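## Task

Put the cartridge marked with a broad purple band into the sealant gun. Seat it as far forward as it goes, in the cup of the front ring, with its nozzle sticking out through that ring. The plunger rod retracts only while its little thumb plate, located just behind the handle, is held pushed toward the front of the gun. The loaded gun must end up resting on the table itself, not leaning on any other object. Declare that you are done to finish.

## Robot and tools

ROBOT. Two six-joint arms, left_arm and right_arm, each ending in a two-finger parallel gripper with a wrist camera. Both bases sit on tilted plates joined by a metal frame behind them; for the clearance check, a plate and its half of the frame count as part of that arm. Calibrated base poses in the scene frame: left_arm (-0.038, +0.263, +0.105) m, quat_wxyz (+0.980, -0.154, +0.127, +0.019); right_arm (-0.001, -0.257, +0.105) m, quat_wxyz (+0.980, +0.152, +0.130, -0.005).

FRAME. Every pose, target and reported hand value uses the scene frame: origin at table-top height, halfway between the nominal bases; +x points out over the table, +z up, +y toward left_arm (arm names do not match image sides). A gripper's fingers extend along its own +z and spread along its own y. end_effector_position is the point between the pads, roughly 1 cm short of the fingertips. Reported positions and orientations can be off by a few cm, more when the arm reaches far.

ROW FORMAT (used by execute_actions and move). One row is 16 numbers covering both arms, even if only one moves: left x, y, z (metres), qw, qx, qy, qz (w first), opening; then the same eight for right. Positions and quaternions are absolute poses in the scene frame, not offsets. Opening runs from -1 (closed) to +1 (fully open, 0.094 m). To hold an orientation, repeat the same target quaternion in every row rather than copying the possibly drifted reported one. An arm meant to stay still should get its last reported pose and its desired opening, unchanged, in every call; commanding the measured pose also relaxes a press.

execute_actions(actions, cameras). actions is a list of actions; each action is a list of up to 15 rows, one per control step of 1/30 s; if fewer than 15 rows are given the last repeats. A target more than 0.6 m from the gripper's current position along any of that gripper's axes makes the action refused for both arms; the first action is checked against the last reported state. An empty list just returns state and images. Each step the controller limits the command to 100 mm and 20 degrees from the measured pose, so one action may fall short; the result's Hand target line shows where each arm is actually headed, and the remainder must be sent again. Tiny moves may not start.

move(target, speed, blend, opening_speed, blocking, cameras). target is one row or a list of up to 15 rows (no 0.6 m limit). Grippers travel straight lines from their Hand target, turning the short way; the whole list shares at most 10 s. speed: m/s per arm path, 0.002 to 0.5, default 0.25 (rotation up to twice that in rad/s); one value or one per target. blend: corner rounding radius in metres, default 0 (stop at each point). opening_speed: per second on the -1..+1 scale, at least 0.2; use slow values for fragile parts. The first row's openings are applied at the start; openings in later rows are applied only after all arms halt at that row. Paths ignore obstacles and the other arm; faster motion means more lag, straying and harder impacts. Avoid paths passing close to an arm's own base (shoulder posture may flip). blocking=false returns after about 0.5 s while the move continues; a new move replaces it. The result adds a move: line, e.g. done, off_target, moving, held or fault, plus limits=paced (pose clipped) or limits=held (steps withheld). done means at rest within 10 mm and 2 degrees; neither done nor off_target tells you about contact.

wait(seconds 0-10, cameras) lets time pass with commands held. stop(cameras) brakes a running move. zoom_image(camera, region=[x0, y0, x1, y1]) enlarges part of a camera's latest image, at most 504 by 504 px, origin top-left. read_manual(section="licences") returns licence text only. finished_scene(scene) ends the current scene, given its number, irreversibly.

CAMERAS: cam_head_left, cam_head_right, cam_high, cam_low, cam_left_wrist, cam_right_wrist, all 896x504. The wrist camera frame has +z forward, +x right, +y down.

RESULT LINES. Per arm: end_effector_position, end_effector_quat_wxyz, Hand target, Tool commands, grip_measured (opening on the command scale), Joint positions (last entry is finger opening in metres), Joint velocities ("within noise" means at rest), joint torques in joint order (include gravity, fixed offsets and noise; positive toward larger joint value; joints 1-3 wrap at ±28 N m). Friction can leave a free arm a centimetre or more off target.

GRIPPING. Empty, grip_measured reads up to about 1.6 mm wide. On a hard part at full squeeze it reads up to about 0.064 below the part's width, more for small or round parts. Commanding about 0.05 below the reading at first contact (0.11 for small or round items) already gives full force, roughly 50-64 N per pad. To release, command an opening well above grip_measured.

TASK HINTS. Hold the thumb plate pushed toward the gun's front while drawing the plunger rod back, then insert the cartridge nozzle-first into the front ring's cup and push it fully home. Set the gun down flat on the table.

AVOID. Drops, releasing moving parts, slams, hard hits or very hard pushes, and arm-to-arm collisions (these can end the scene). Anything falling or being left off the table fails the task. Occasional tugs on held parts or pushes on loose ones can occur. Holding loads or stretched poses heats motors: MOTOR HOT at 75 °C, at 90 °C the arm folds and idles, at 100 °C it goes limp. The simulation keeps running while you compose replies.

Each tool is called after "Request:" by a JSON object that holds its "fn" and its "kwargs".

## Session

Request:
{"fn": "execute_actions", "kwargs": {"actions": []}}

Request:
{"fn": "zoom_image", "kwargs": {"camera": "cam_high", "region": [200, 110, 700, 390]}}

Scene clock: 0.00 s.
left_arm: end_effector_position=(+0.5790, +0.3218, +0.1273) grip_measured=+1.000 end_effector_quat_wxyz=(+0.259, +0.209, +0.943, -0.015) | right_arm: end_effector_position=(+0.2149, +0.0995, +0.1708) grip_measured=+1.000 end_effector_quat_wxyz=(+0.333, +0.032, +0.940, -0.065)
Joint positions: left_arm=[-0.032 2.174 2.063 -0.7 -0.114 0.591 0.094] | right_arm=[1.428 2.523 1.837 -1.293 0.984 1.613 0.094]
Joint velocities: within noise
Joint torques (N m): no reading
Motor temperatures (°C): left_arm=[22 25 22 20 20 20 19] | right_arm=[21 28 24 21 20 22 22]
Heat: left arm: 25 °C; right arm: 28 °C.
Hand target: left_arm +0.5794, +0.3182, +0.1305; +0.262, +0.211, +0.942, -0.018 | right_arm +0.2157, +0.1015, +0.1781; +0.341, +0.033, +0.938, -0.059
Tool commands: left_gripper/opening=+1.0 right_gripper/opening=+1.0

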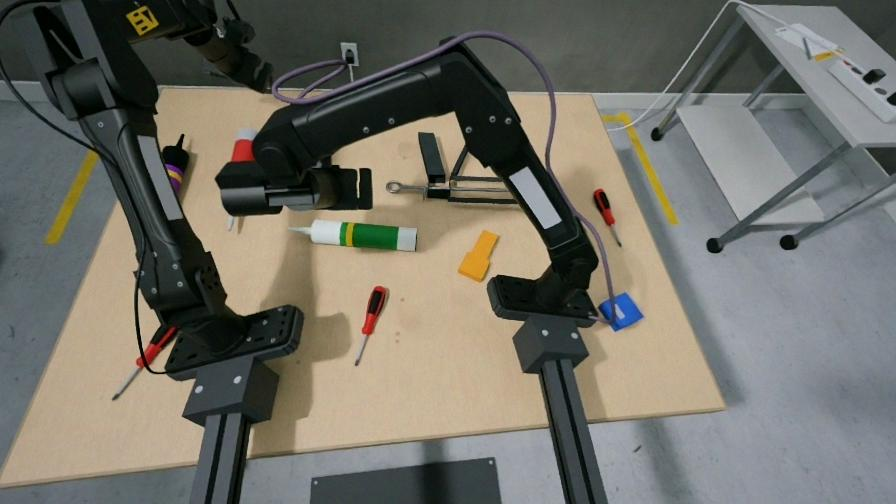

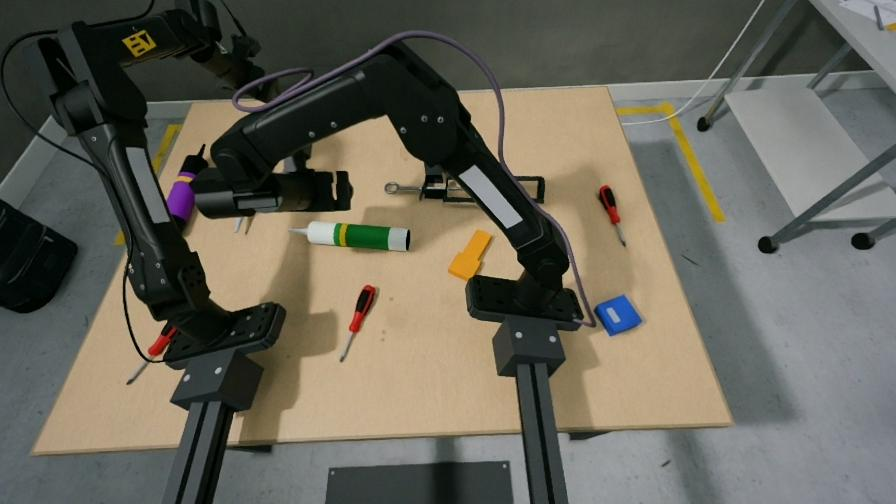

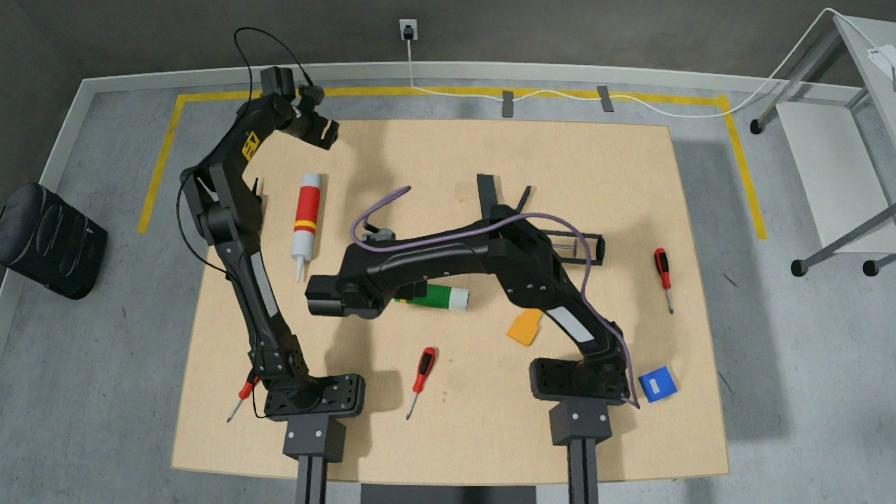

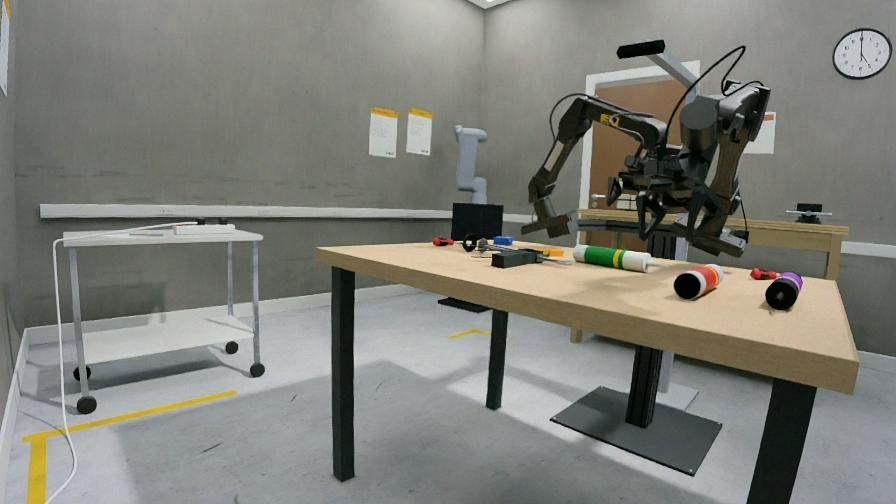

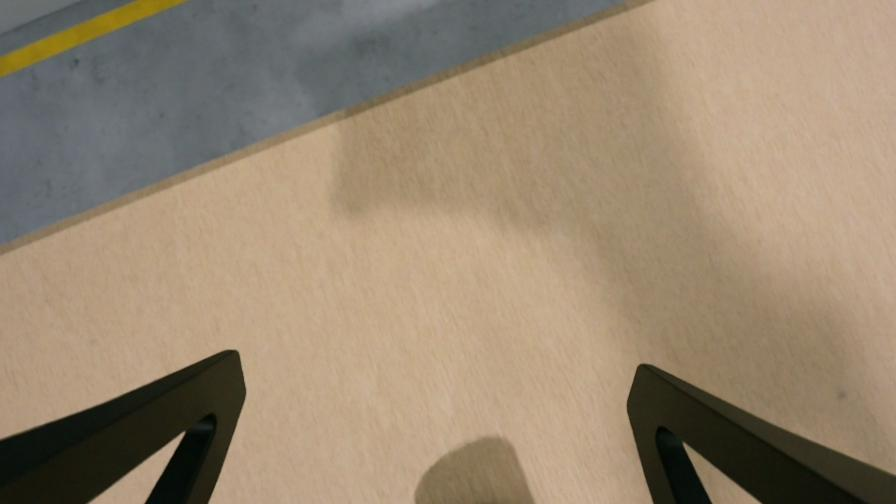

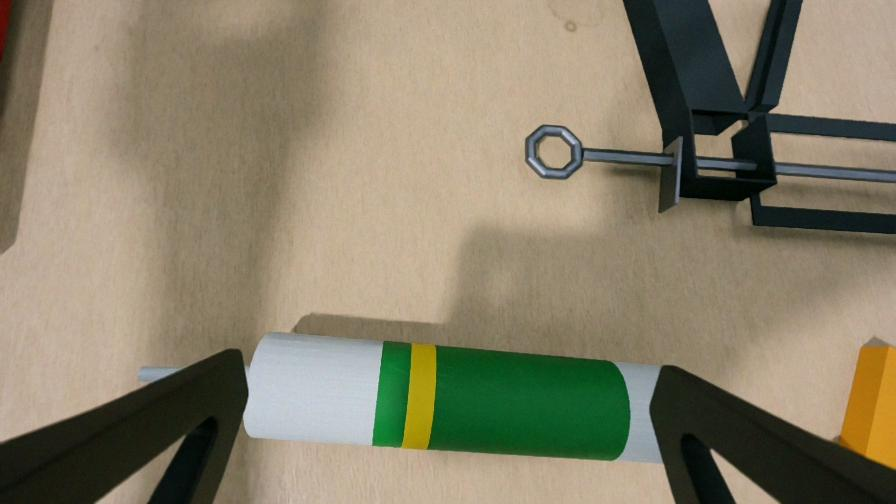

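Scaled by 1.008 from the camera's 896x504 image, which has a finer 1280x720 frame.

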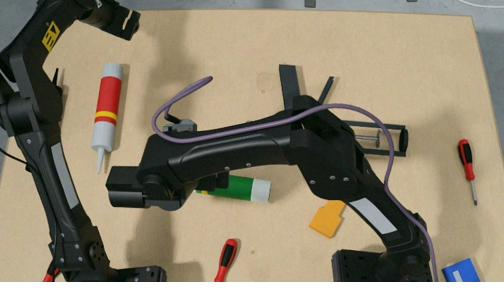

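Request:
{"fn": "move", "kwargs": {"target": [[0.50,0.22,0.20,0.2,0.19,0.96,0.0,1.0,0.25,0.02,0.20,0.2,-0.30,0.93,0.0,1.0],[0.42,0.12,0.20,0,0.167,0.986,0,1.0,0.30,-0.25,0.20,0,-0.577,0.817,0,1.0]], "speed": 0.2, "blend": 0.05}}

Request:
{"fn": "zoom_image", "kwargs": {"camera": "cam_high", "region": [220, 110, 720, 390]}}

Scene clock: 25.13 s.
left_arm: end_effector_position=(+0.4229, +0.1324, +0.2019) grip_measured=+1.000 end_effector_quat_wxyz=(+0.013, +0.161, +0.987, +0.002) | right_arm: end_effector_position=(+0.2953, -0.2494, +0.1887) grip_measured=+1.000 end_effector_quat_wxyz=(-0.016, -0.580, +0.815, -0.004)
Joint positions: left_arm=[-0.578 2.309 2.395 -1.575 -0.412 -0.194 0.094] | right_arm=[0.434 1.453 1.222 -1.257 0.402 -0.823 0.094]
Joint velocities: within noise
Joint torques (N m): left_arm=[-6.9 -10.39 6.93 0.18 0.11 -0.14] | right_arm=[1.65 -6.23 9.09 0.01 -0.14 -0.07]
Motor temperatures (°C): left_arm=[23 36 24 21 20 20 19] | right_arm=[22 31 25 21 21 22 22]
Heat: left arm: 36 °C; right arm: 31 °C.
Hand target: left_arm +0.4196, +0.1204, +0.1998; +0.009, +0.167, +0.986, -0.003 | right_arm +0.2998, -0.2501, +0.1999; +0.000, -0.577, +0.817, +0.000
Off the commanded pose: left_arm 0.013 m, 2 deg | right_arm 0.012 m, 2 deg.
joint sent to its limit (left arm) — joint 4 (wrist pitch), lower limit. The joint targets still meet the commanded pose.
move: off_target (left_arm, right_arm)

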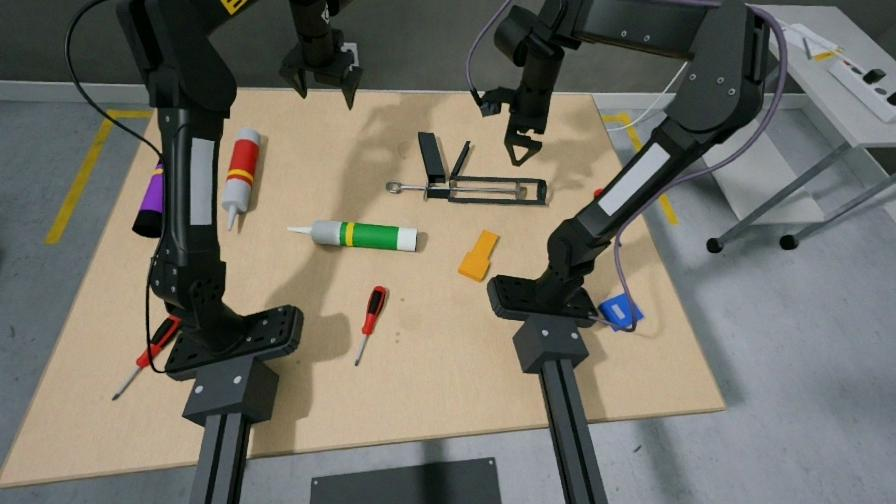

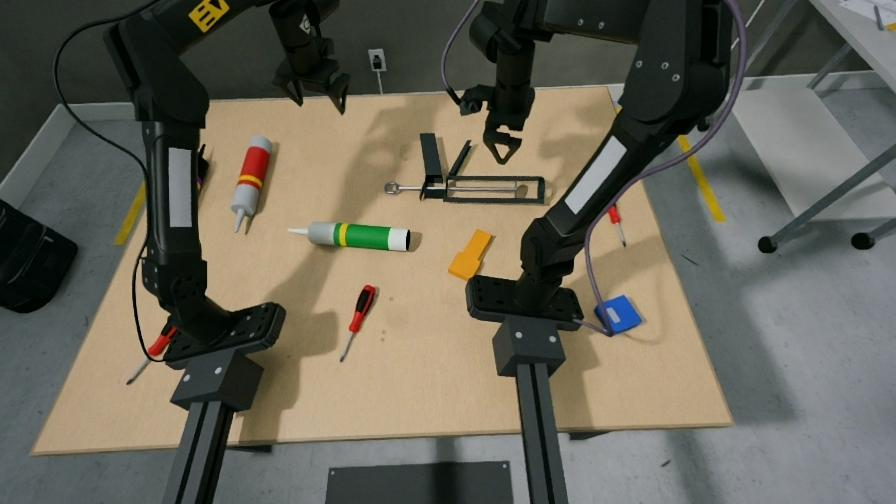

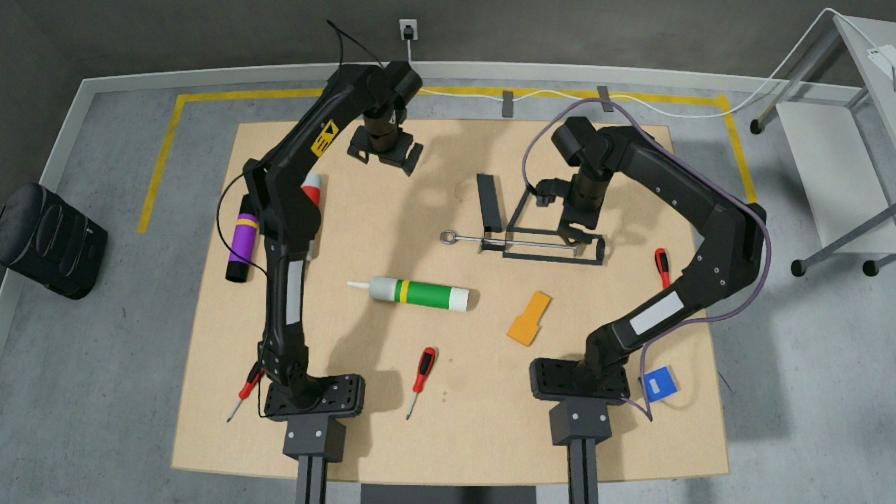

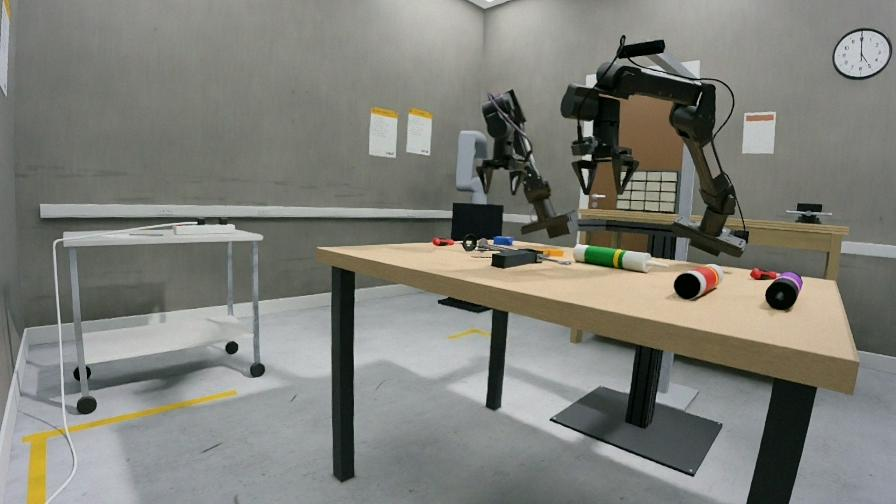

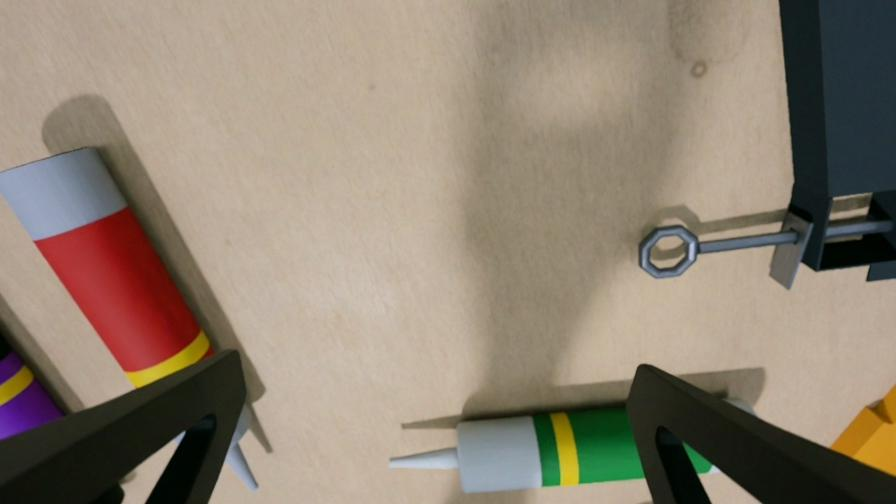

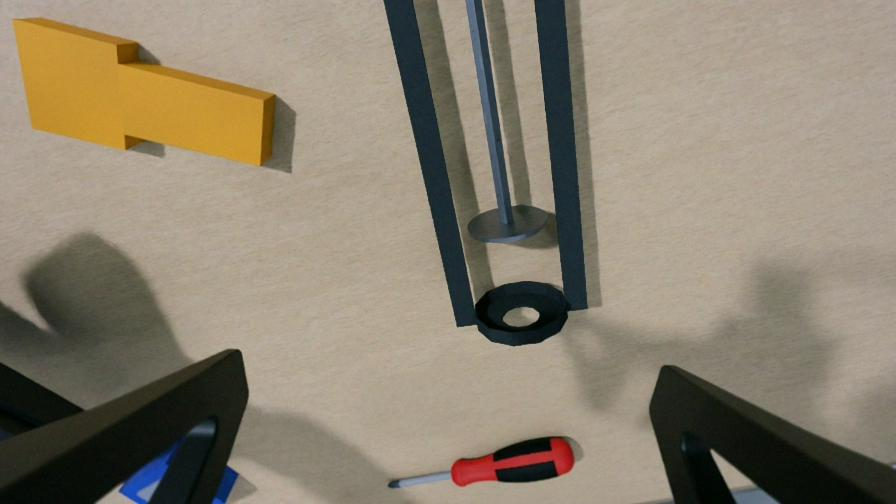

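Scaled by 1.008 from the camera's 896x504 image, which has a finer 1280x720 frame.

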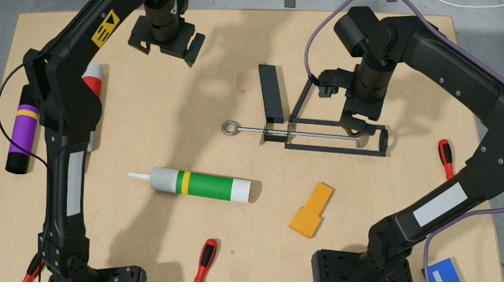

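Request:
{"fn": "move", "kwargs": {"target": [[0.400,0.15,0.16,0.2881,0.6803,0.5988,-0.3063,0.0,0.353,-0.11,0.15,0,0.044,0.999,0,1.0]], "speed": 0.15}}

Request:
{"fn": "zoom_image", "kwargs": {"camera": "cam_high", "region": [420, 150, 640, 290]}}

Scene clock: 82.53 s.
left_arm: end_effector_position=(+0.3988, +0.1523, +0.1631) grip_measured=+0.002 end_effector_quat_wxyz=(+0.287, +0.684, +0.604, -0.292) | right_arm: end_effector_position=(+0.3458, -0.1209, +0.1459) grip_measured=+1.000 end_effector_quat_wxyz=(-0.012, +0.042, +0.999, -0.009)
Joint positions: left_arm=[-0.171 1.974 1.675 -1.036 0.5 1.598 0.047] | right_arm=[0.641 1.927 1.498 -1.146 0.401 0.722 0.094]
Joint velocities: within noise
Joint torques (N m): left_arm=[-3.19 -9.26 6.87 0.14 0.74 0.11] | right_arm=[4.38 -6.32 8.94 0.32 0 0.12]
Motor temperatures (°C): left_arm=[24 34 25 20 21 20 19] | right_arm=[21 30 26 21 21 22 22]
Heat: left arm: 34 °C; right arm: 30 °C.
Hand target: left_arm +0.3999, +0.1500, +0.1600; +0.289, +0.681, +0.600, -0.306 | right_arm +0.3527, -0.1102, +0.1502; +0.000, +0.044, +0.999, +0.000
Off the commanded pose: left_arm 0.004 m, 2 deg | right_arm 0.014 m, 2 deg.
move: off_target (right_arm)

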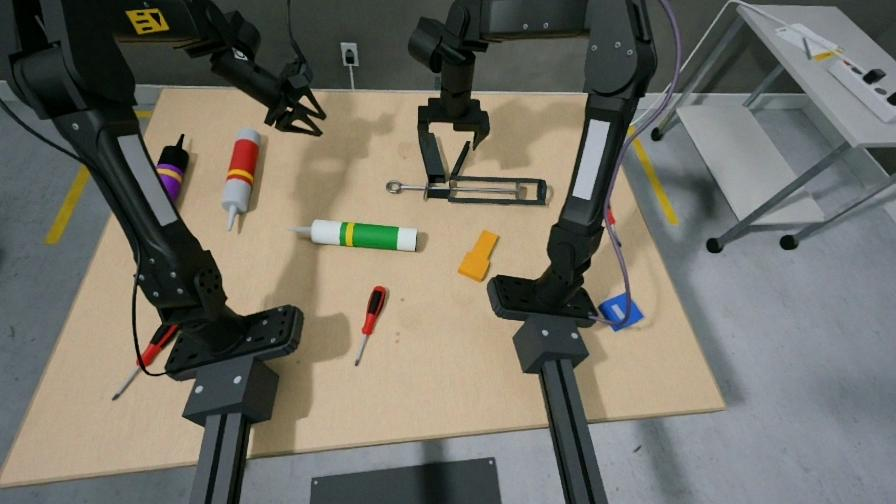

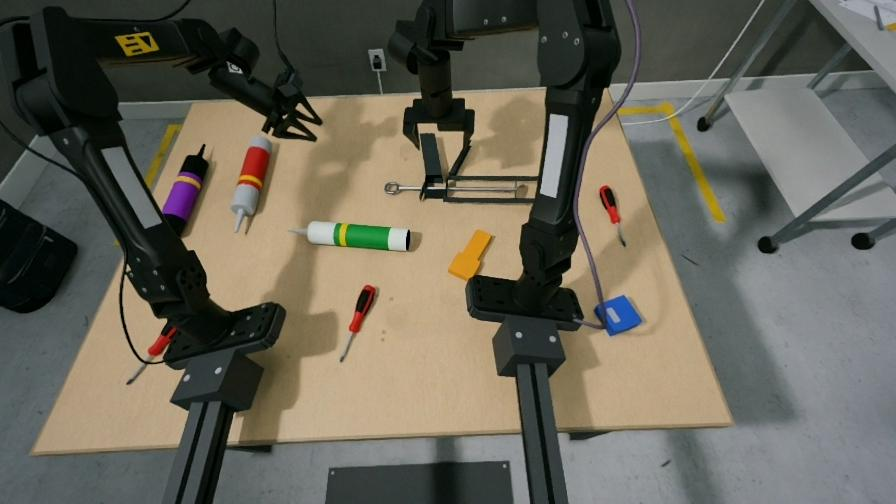

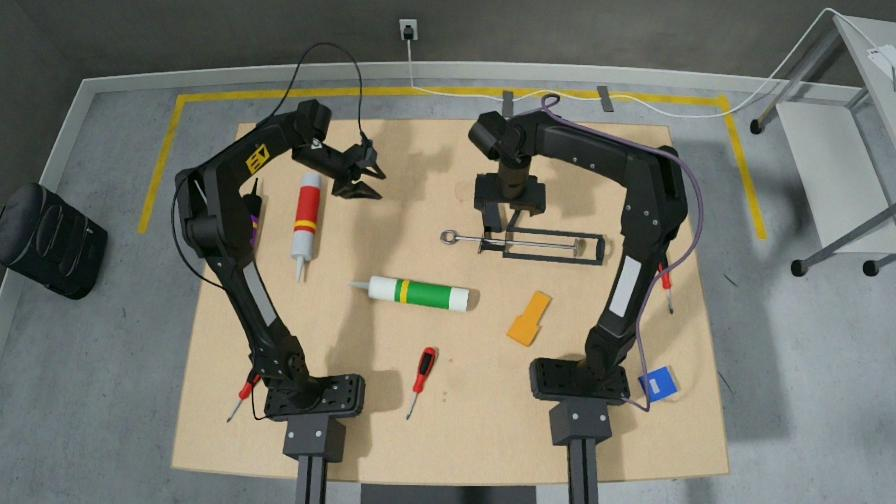

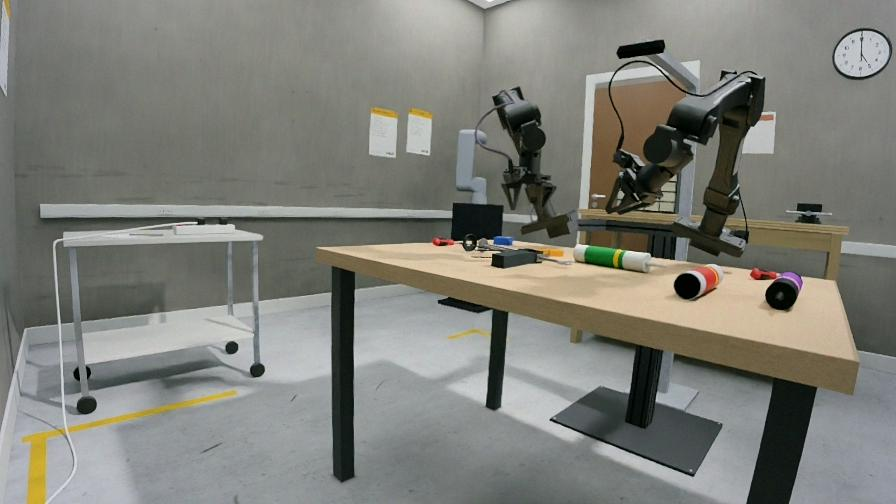

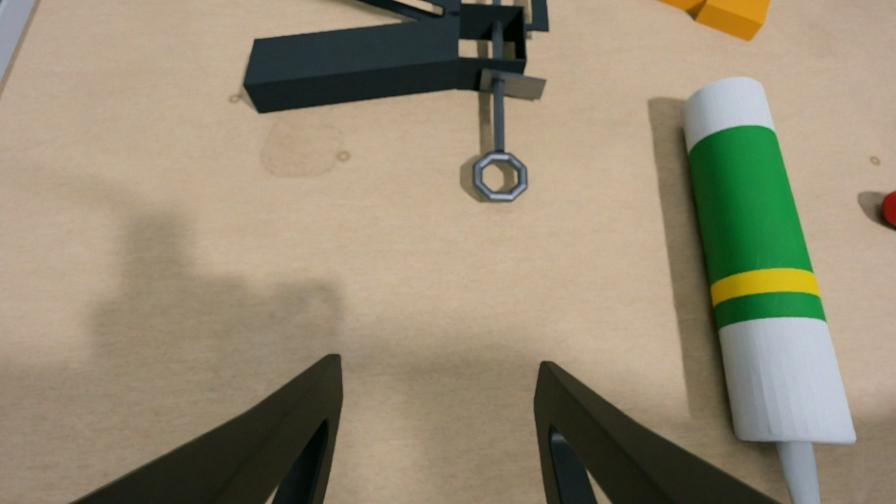

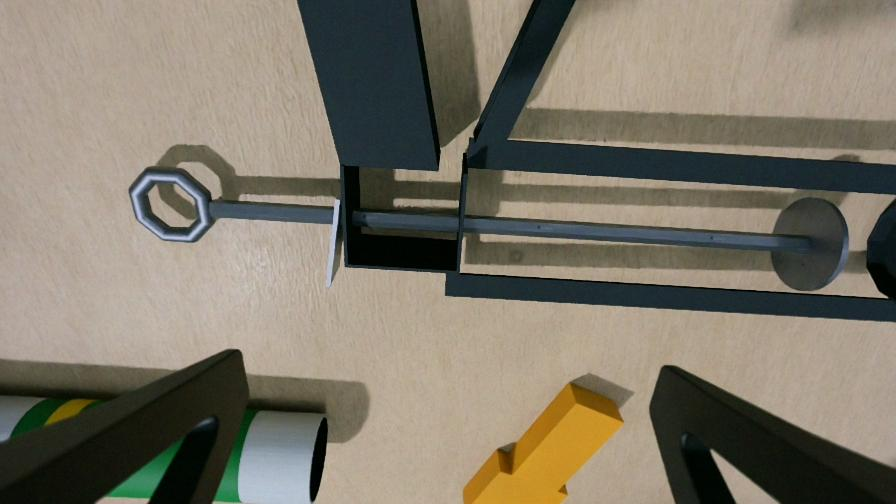

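Scaled by 2.291 from the camera's 896x504 image, which has a finer 1280x720 frame.

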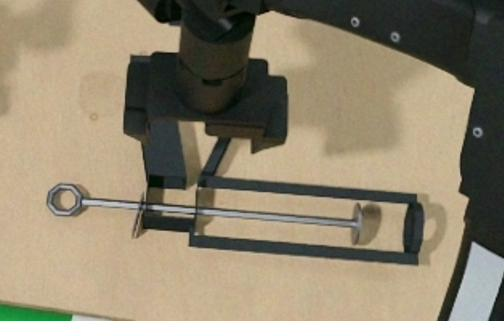

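Request:
{"fn": "move", "kwargs": {"target": [[0.400,0.15,0.14,0.2881,0.6803,0.5988,-0.3063,0.0,0.338,-0.095,0.085,0,0.044,0.999,0,1.0]], "speed": 0.1, "cameras": ["cam_right_wrist","cam_high","cam_low"]}}

Scene clock: 112.00 s.
left_arm: end_effector_position=(+0.4041, +0.1540, +0.1509) grip_measured=+0.002 end_effector_quat_wxyz=(+0.290, +0.685, +0.603, -0.289) | right_arm: end_effector_position=(+0.3418, -0.0955, +0.0920) grip_measured=+1.000 end_effector_quat_wxyz=(+0.004, +0.050, +0.999, +0.004)
Joint positions: left_arm=[-0.156 2.001 1.676 -1.009 0.503 1.618 0.047] | right_arm=[0.641 2.001 1.361 -0.89 0.401 0.719 0.094]
Joint velocities: within noise
Joint torques (N m): left_arm=[-3.15 -9.55 4.26 0.31 0.74 0.12] | right_arm=[3.22 -6.9 4.25 0.42 0 -0.06]
Motor temperatures (°C): left_arm=[23 31 26 20 21 20 19] | right_arm=[22 31 27 21 21 22 22]
Heat: left arm: 31 °C; right arm: 31 °C.
Hand target: left_arm +0.3998, +0.1502, +0.1402; +0.288, +0.681, +0.600, -0.306 | right_arm +0.3379, -0.0951, +0.0851; +0.000, +0.044, +0.999, +0.000
Off the commanded pose: left_arm 0.012 m, 2 deg | right_arm 0.008 m, 1 deg.
move: off_target (left_arm)
Images, in order (width x height): cam_high 896x504, cam_low 896x504, cam_right_wrist 896x504.

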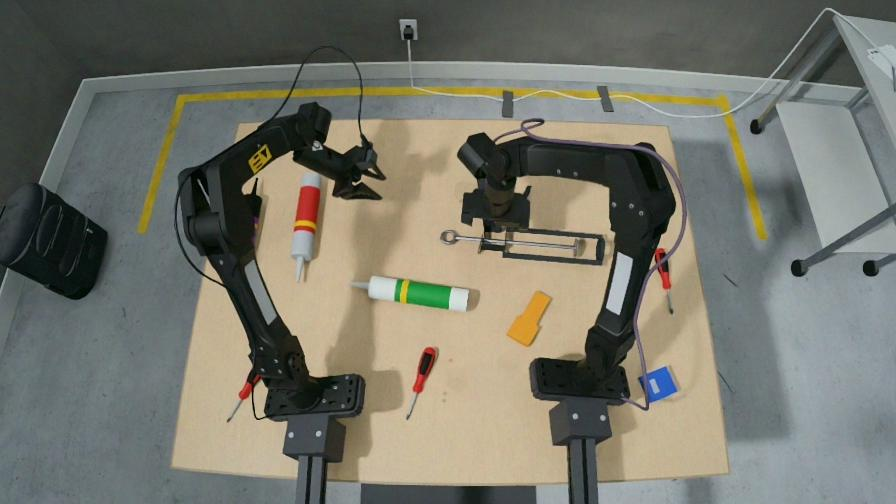

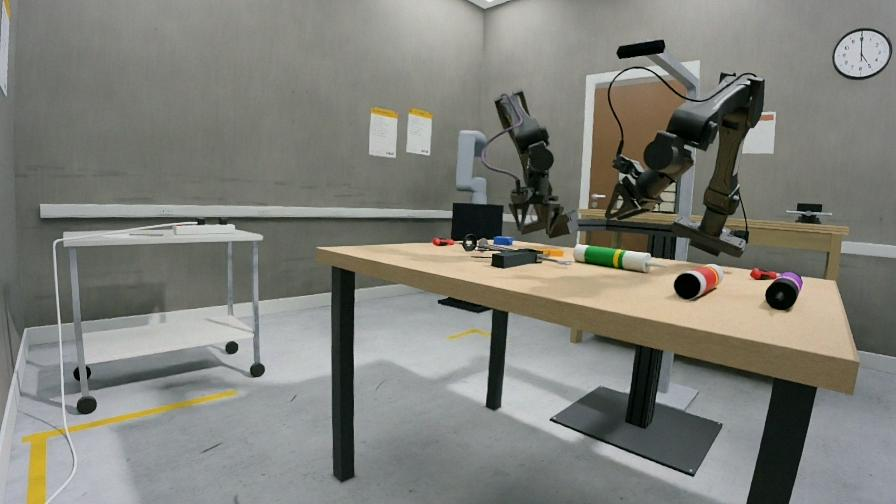

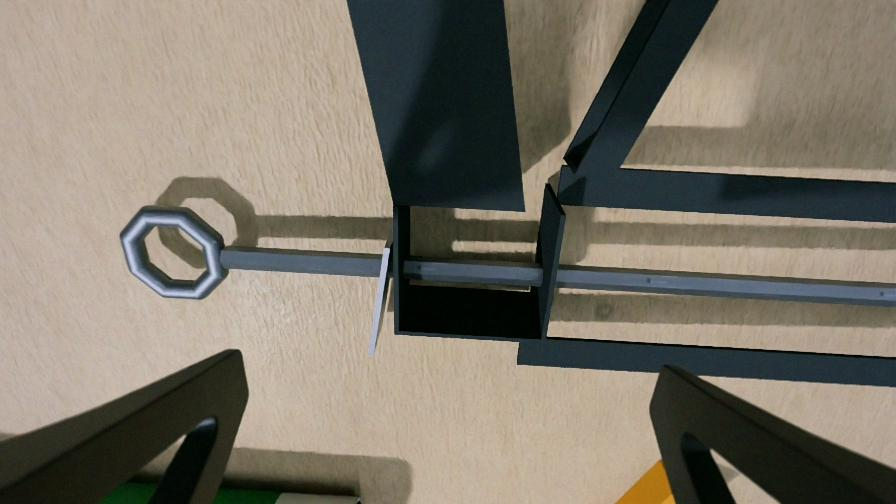

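Request:
{"fn": "move", "kwargs": {"target": [[0.400,0.15,0.14,0.2881,0.6803,0.5988,-0.3063,0.0,0.3255,-0.102,0.06,0,0.044,0.999,0,1.0],[0.400,0.15,0.14,0.2881,0.6803,0.5988,-0.3063,0.0,0.3255,-0.102,0.027,0,0.044,0.999,0,1.0]], "speed": 0.08, "cameras": ["cam_right_wrist","cam_high","cam_low"]}}

Request:
{"fn": "zoom_image", "kwargs": {"camera": "cam_low", "region": [440, 200, 620, 290]}}

Scene clock: 125.43 s.
left_arm: end_effector_position=(+0.4043, +0.1539, +0.1510) grip_measured=+0.002 end_effector_quat_wxyz=(+0.291, +0.685, +0.602, -0.289) | right_arm: end_effector_position=(+0.3297, -0.1031, +0.0337) grip_measured=+1.000 end_effector_quat_wxyz=(+0.003, +0.050, +0.999, +0.001)
Joint positions: left_arm=[-0.156 2.001 1.676 -1.008 0.504 1.618 0.047] | right_arm=[0.58 2.06 1.203 -0.651 0.401 0.655 0.094]
Joint velocities: within noise
Joint torques (N m): left_arm=[-3.14 -9.55 4.3 0.31 0.74 0.13] | right_arm=[3.21 -6.82 3.6 0.49 -0.03 -0.05]
Motor temperatures (°C): left_arm=[23 32 25 20 21 20 19] | right_arm=[22 31 26 21 20 22 22]
Heat: left arm: 32 °C; right arm: 31 °C.
Hand target: left_arm +0.3998, +0.1501, +0.1402; +0.288, +0.681, +0.600, -0.306 | right_arm +0.3254, -0.1021, +0.0271; +0.000, +0.044, +0.999, +0.000
Off the commanded pose: left_arm 0.012 m, 2 deg | right_arm 0.008 m, 1 deg.
move: off_target (left_arm)
Images, in order (width x height): cam_high 896x504, cam_low 896x504, cam_right_wrist 896x504.

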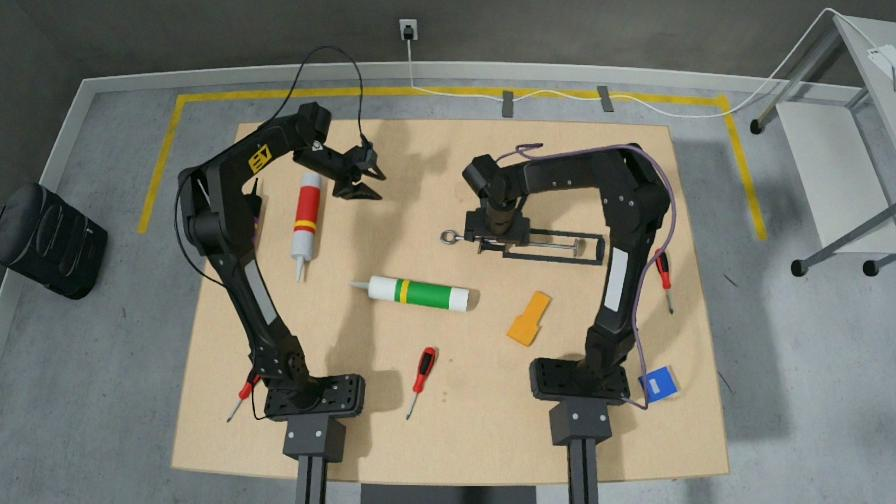

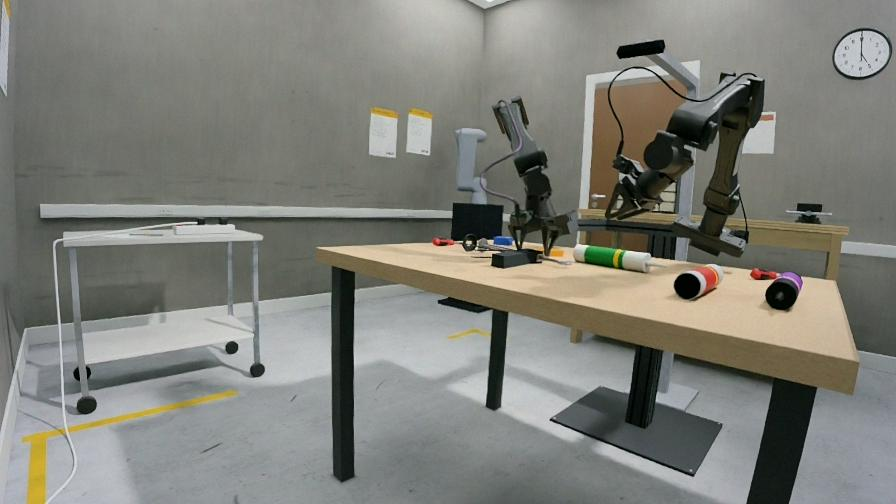

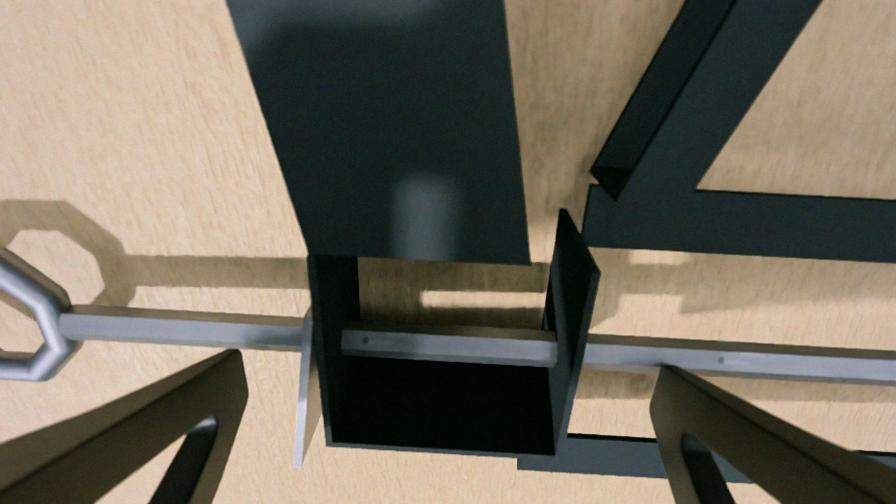

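Scaled by 2.800 from the camera's 896x504 image, which has a finer 1280x720 frame.

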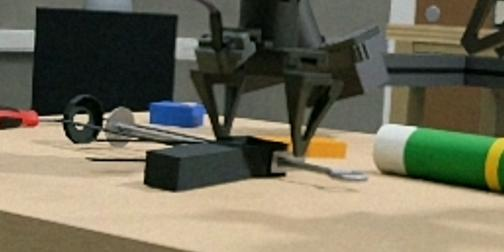

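Request:
{"fn": "move", "kwargs": {"target": [0.400,0.15,0.14,0.2881,0.6803,0.5988,-0.3063,0.4,0.3255,-0.102,0.027,0,0.044,0.999,0,0.0], "speed": 0.08, "opening_speed": 0.7, "cameras": ["cam_right_wrist","cam_left_wrist"]}}

Scene clock: 133.37 s.
left_arm: end_effector_position=(+0.4043, +0.1539, +0.1510) grip_measured=+0.398 end_effector_quat_wxyz=(+0.291, +0.685, +0.602, -0.288) | right_arm: end_effector_position=(+0.3315, -0.0996, +0.0337) grip_measured=+0.153 end_effector_quat_wxyz=(+0.005, +0.051, +0.999, +0.010)
Joint positions: left_arm=[-0.156 2.001 1.676 -1.008 0.504 1.619 0.066] | right_arm=[0.58 2.06 1.203 -0.637 0.389 0.653 0.054]
Joint velocities: within noise
Joint torques (N m): left_arm=[-3.15 -9.52 4.29 0.31 0.73 0.12] | right_arm=[3.26 -6.82 3.63 0.34 0.08 -0.04]
Motor temperatures (°C): left_arm=[23 32 25 20 21 20 19] | right_arm=[22 31 26 21 20 22 22]
Heat: left arm: 32 °C; right arm: 31 °C.
Hand target: left_arm +0.3998, +0.1502, +0.1402; +0.288, +0.681, +0.600, -0.306 | right_arm +0.3255, -0.1021, +0.0272; +0.000, +0.044, +0.999, +0.000
Off the commanded pose: left_arm 0.012 m, 2 deg | right_arm 0.009 m, 2 deg.
move: off_target (left_arm)
Images, in order (width x height): cam_left_wrist 896x504, cam_right_wrist 896x504.

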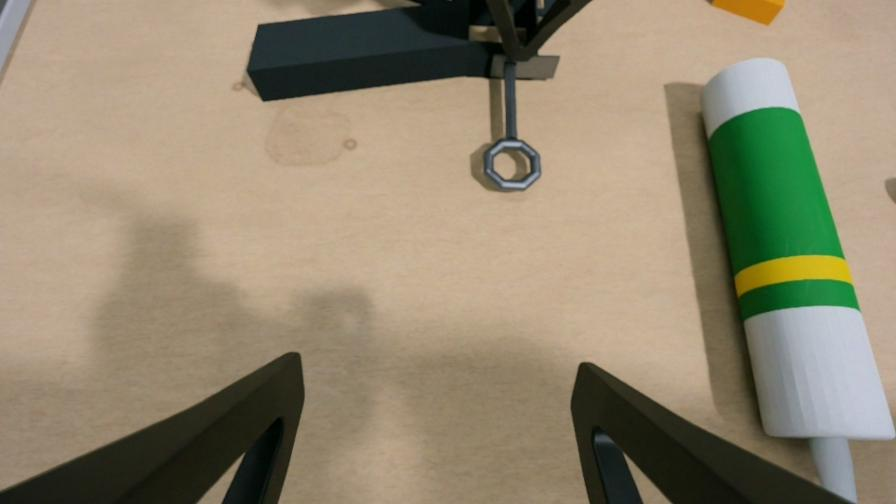

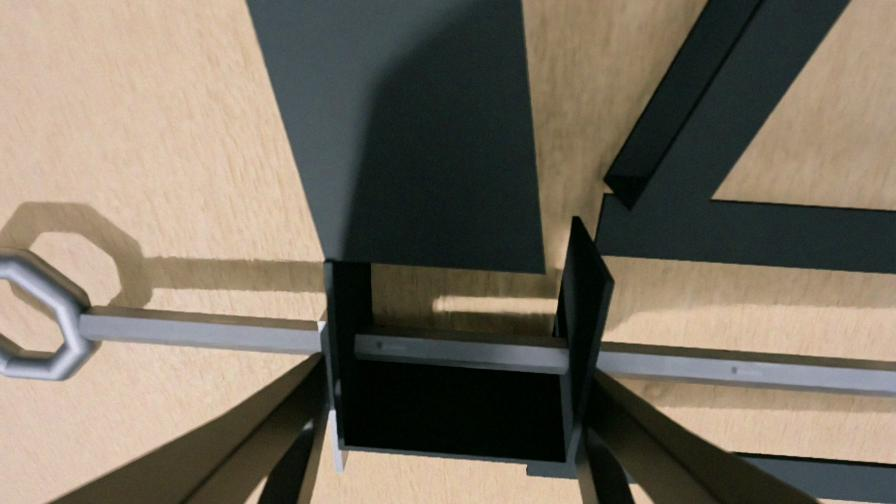

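Request:
{"fn": "move", "kwargs": {"target": [0.356,0.062,0.075,0.2881,0.6803,0.5988,-0.3063,0.4,0.3255,-0.102,0.027,0,0.044,0.999,0,0.0], "speed": 0.12, "cameras": ["cam_right_wrist","cam_left_wrist","cam_high"]}}

Scene clock: 161.27 s.
left_arm: end_effector_position=(+0.3670, +0.0707, +0.0831) grip_measured=+0.398 end_effector_quat_wxyz=(+0.301, +0.680, +0.601, -0.293) | right_arm: end_effector_position=(+0.3315, -0.0996, +0.0337) grip_measured=+0.152 end_effector_quat_wxyz=(+0.005, +0.051, +0.999, +0.010)
Joint positions: left_arm=[-0.296 2.062 1.346 -0.533 0.487 1.458 0.066] | right_arm=[0.58 2.06 1.203 -0.637 0.389 0.653 0.054]
Joint velocities: within noise
Joint torques (N m): left_arm=[-5.6 -9.33 3.51 0.53 0.51 -0.12] | right_arm=[3.25 -6.83 3.63 0.34 0.09 -0.04]
Motor temperatures (°C): left_arm=[23 33 25 20 22 20 19] | right_arm=[22 32 25 21 20 22 24]
Heat: left arm: 33 °C; right arm: 32 °C.
Hand target: left_arm +0.3559, +0.0624, +0.0754; +0.288, +0.681, +0.599, -0.306 | right_arm +0.3255, -0.1021, +0.0272; +0.000, +0.044, +0.999, +0.000
Off the commanded pose: left_arm 0.016 m, 2 deg | right_arm 0.009 m, 2 deg.
move: off_target (left_arm)
Images, in order (width x height): cam_high 896x504, cam_left_wrist 896x504, cam_right_wrist 896x504.

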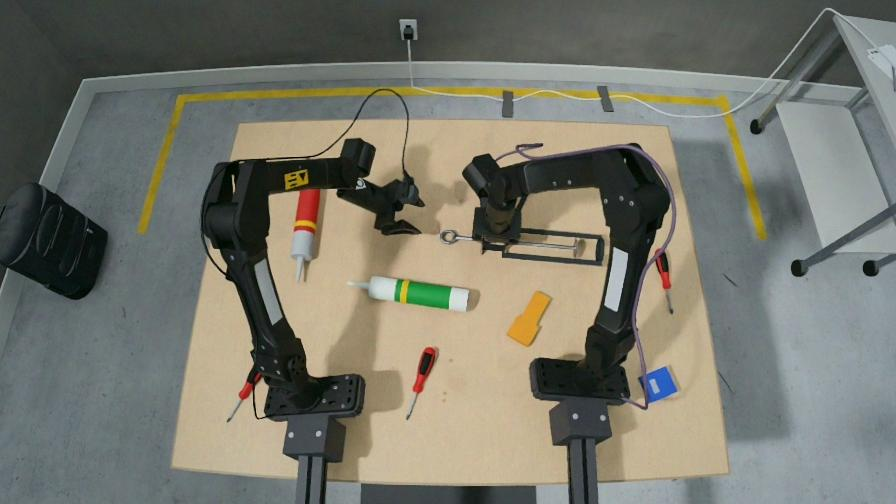

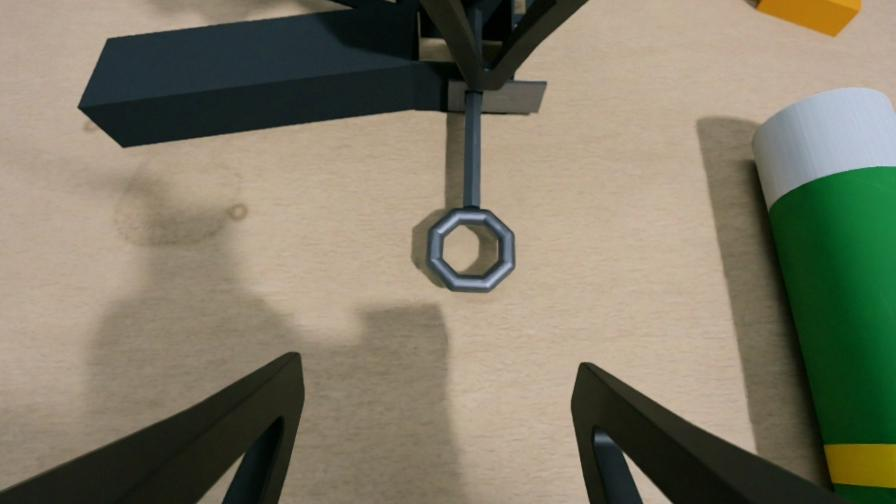

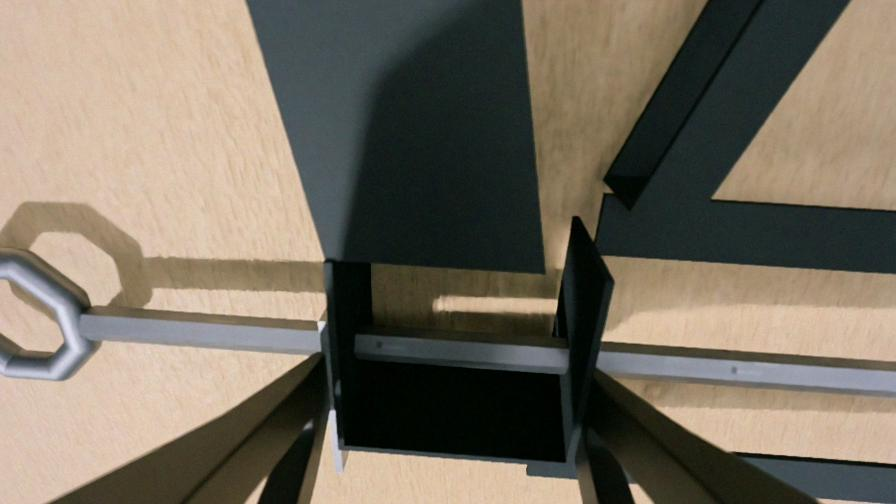

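Request:
{"fn": "move", "kwargs": {"target": [[0.3445,0.020,0.040,0.2881,0.6803,0.5988,-0.3063,0.2,0.3255,-0.102,0.027,0,0.044,0.999,0,0.0]], "speed": 0.08, "cameras": ["cam_left_wrist"]}}

Scene clock: 172.03 s.
left_arm: end_effector_position=(+0.3587, +0.0295, +0.0487) grip_measured=+0.202 end_effector_quat_wxyz=(+0.303, +0.679, +0.602, -0.293) | right_arm: end_effector_position=(+0.3315, -0.0996, +0.0337) grip_measured=+0.152 end_effector_quat_wxyz=(+0.005, +0.051, +0.999, +0.010)
Joint positions: left_arm=[-0.363 2.177 1.315 -0.348 0.466 1.383 0.056] | right_arm=[0.58 2.06 1.203 -0.637 0.389 0.653 0.054]
Joint velocities: within noise
Joint torques (N m): left_arm=[-6.24 -9.33 3.18 0.6 0.51 -0.11] | right_arm=[3.25 -6.83 3.64 0.34 0.09 -0.03]
Motor temperatures (°C): left_arm=[24 33 24 20 21 20 19] | right_arm=[22 33 25 21 20 22 24]
Heat: left arm: 33 °C; right arm: 33 °C.
Hand target: left_arm +0.3443, +0.0206, +0.0403; +0.288, +0.681, +0.599, -0.306 | right_arm +0.3255, -0.1021, +0.0272; +0.000, +0.044, +0.999, +0.000
Off the commanded pose: left_arm 0.019 m, 2 deg | right_arm 0.009 m, 2 deg.
move: off_target (left_arm)
Images, in order (width x height): cam_left_wrist 896x504.

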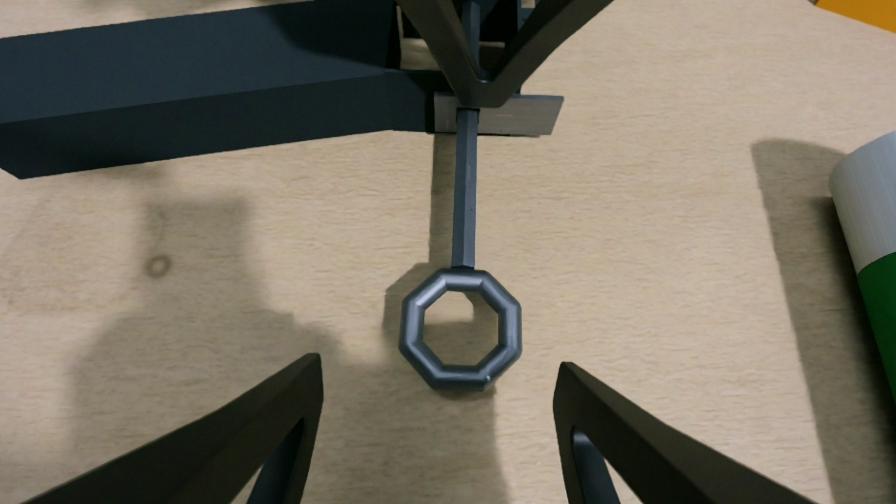

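Request:
{"fn": "move", "kwargs": {"target": [[0.3395,-0.001,0.0225,0.2881,0.6803,0.5988,-0.3063,0.1,0.3255,-0.102,0.027,0,0.044,0.999,0,0.0]], "speed": 0.06, "cameras": ["cam_left_wrist"]}}

Scene clock: 178.67 s.
left_arm: end_effector_position=(+0.3525, +0.0086, +0.0301) grip_measured=+0.102 end_effector_quat_wxyz=(+0.301, +0.678, +0.602, -0.294) | right_arm: end_effector_position=(+0.3315, -0.0996, +0.0337) grip_measured=+0.152 end_effector_quat_wxyz=(+0.005, +0.051, +0.999, +0.010)
Joint positions: left_arm=[-0.396 2.248 1.315 -0.267 0.455 1.348 0.052] | right_arm=[0.58 2.06 1.203 -0.637 0.389 0.653 0.054]
Joint velocities: within noise
Joint torques (N m): left_arm=[-6.41 -9.44 3.44 0.64 0.5 -0.11] | right_arm=[3.25 -6.8 3.63 0.34 0.09 -0.03]
Motor temperatures (°C): left_arm=[24 32 24 20 21 20 19] | right_arm=[22 33 25 21 20 22 24]
Heat: left arm: 32 °C; right arm: 33 °C.
Hand target: left_arm +0.3393, -0.0004, +0.0228; +0.288, +0.681, +0.599, -0.306 | right_arm +0.3255, -0.1021, +0.0272; +0.000, +0.044, +0.999, +0.000
Off the commanded pose: left_arm 0.018 m, 2 deg | right_arm 0.009 m, 2 deg.
move: off_target (left_arm)
Images, in order (width x height): cam_left_wrist 896x504.

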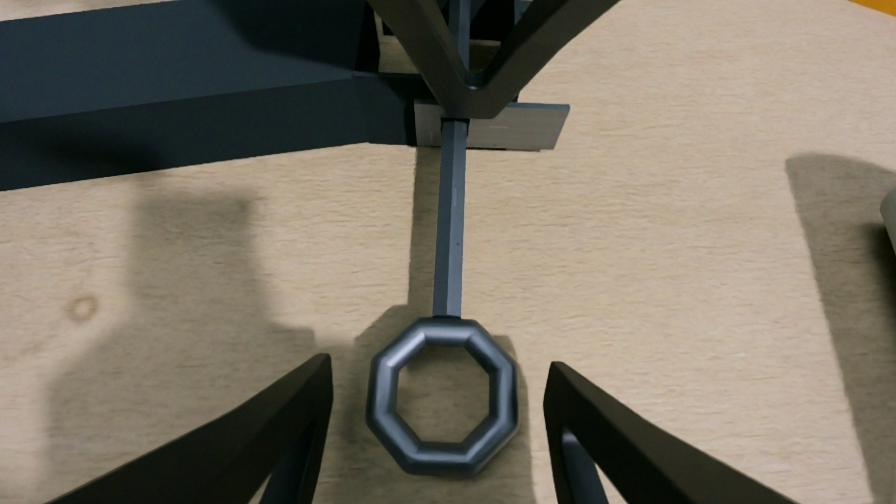

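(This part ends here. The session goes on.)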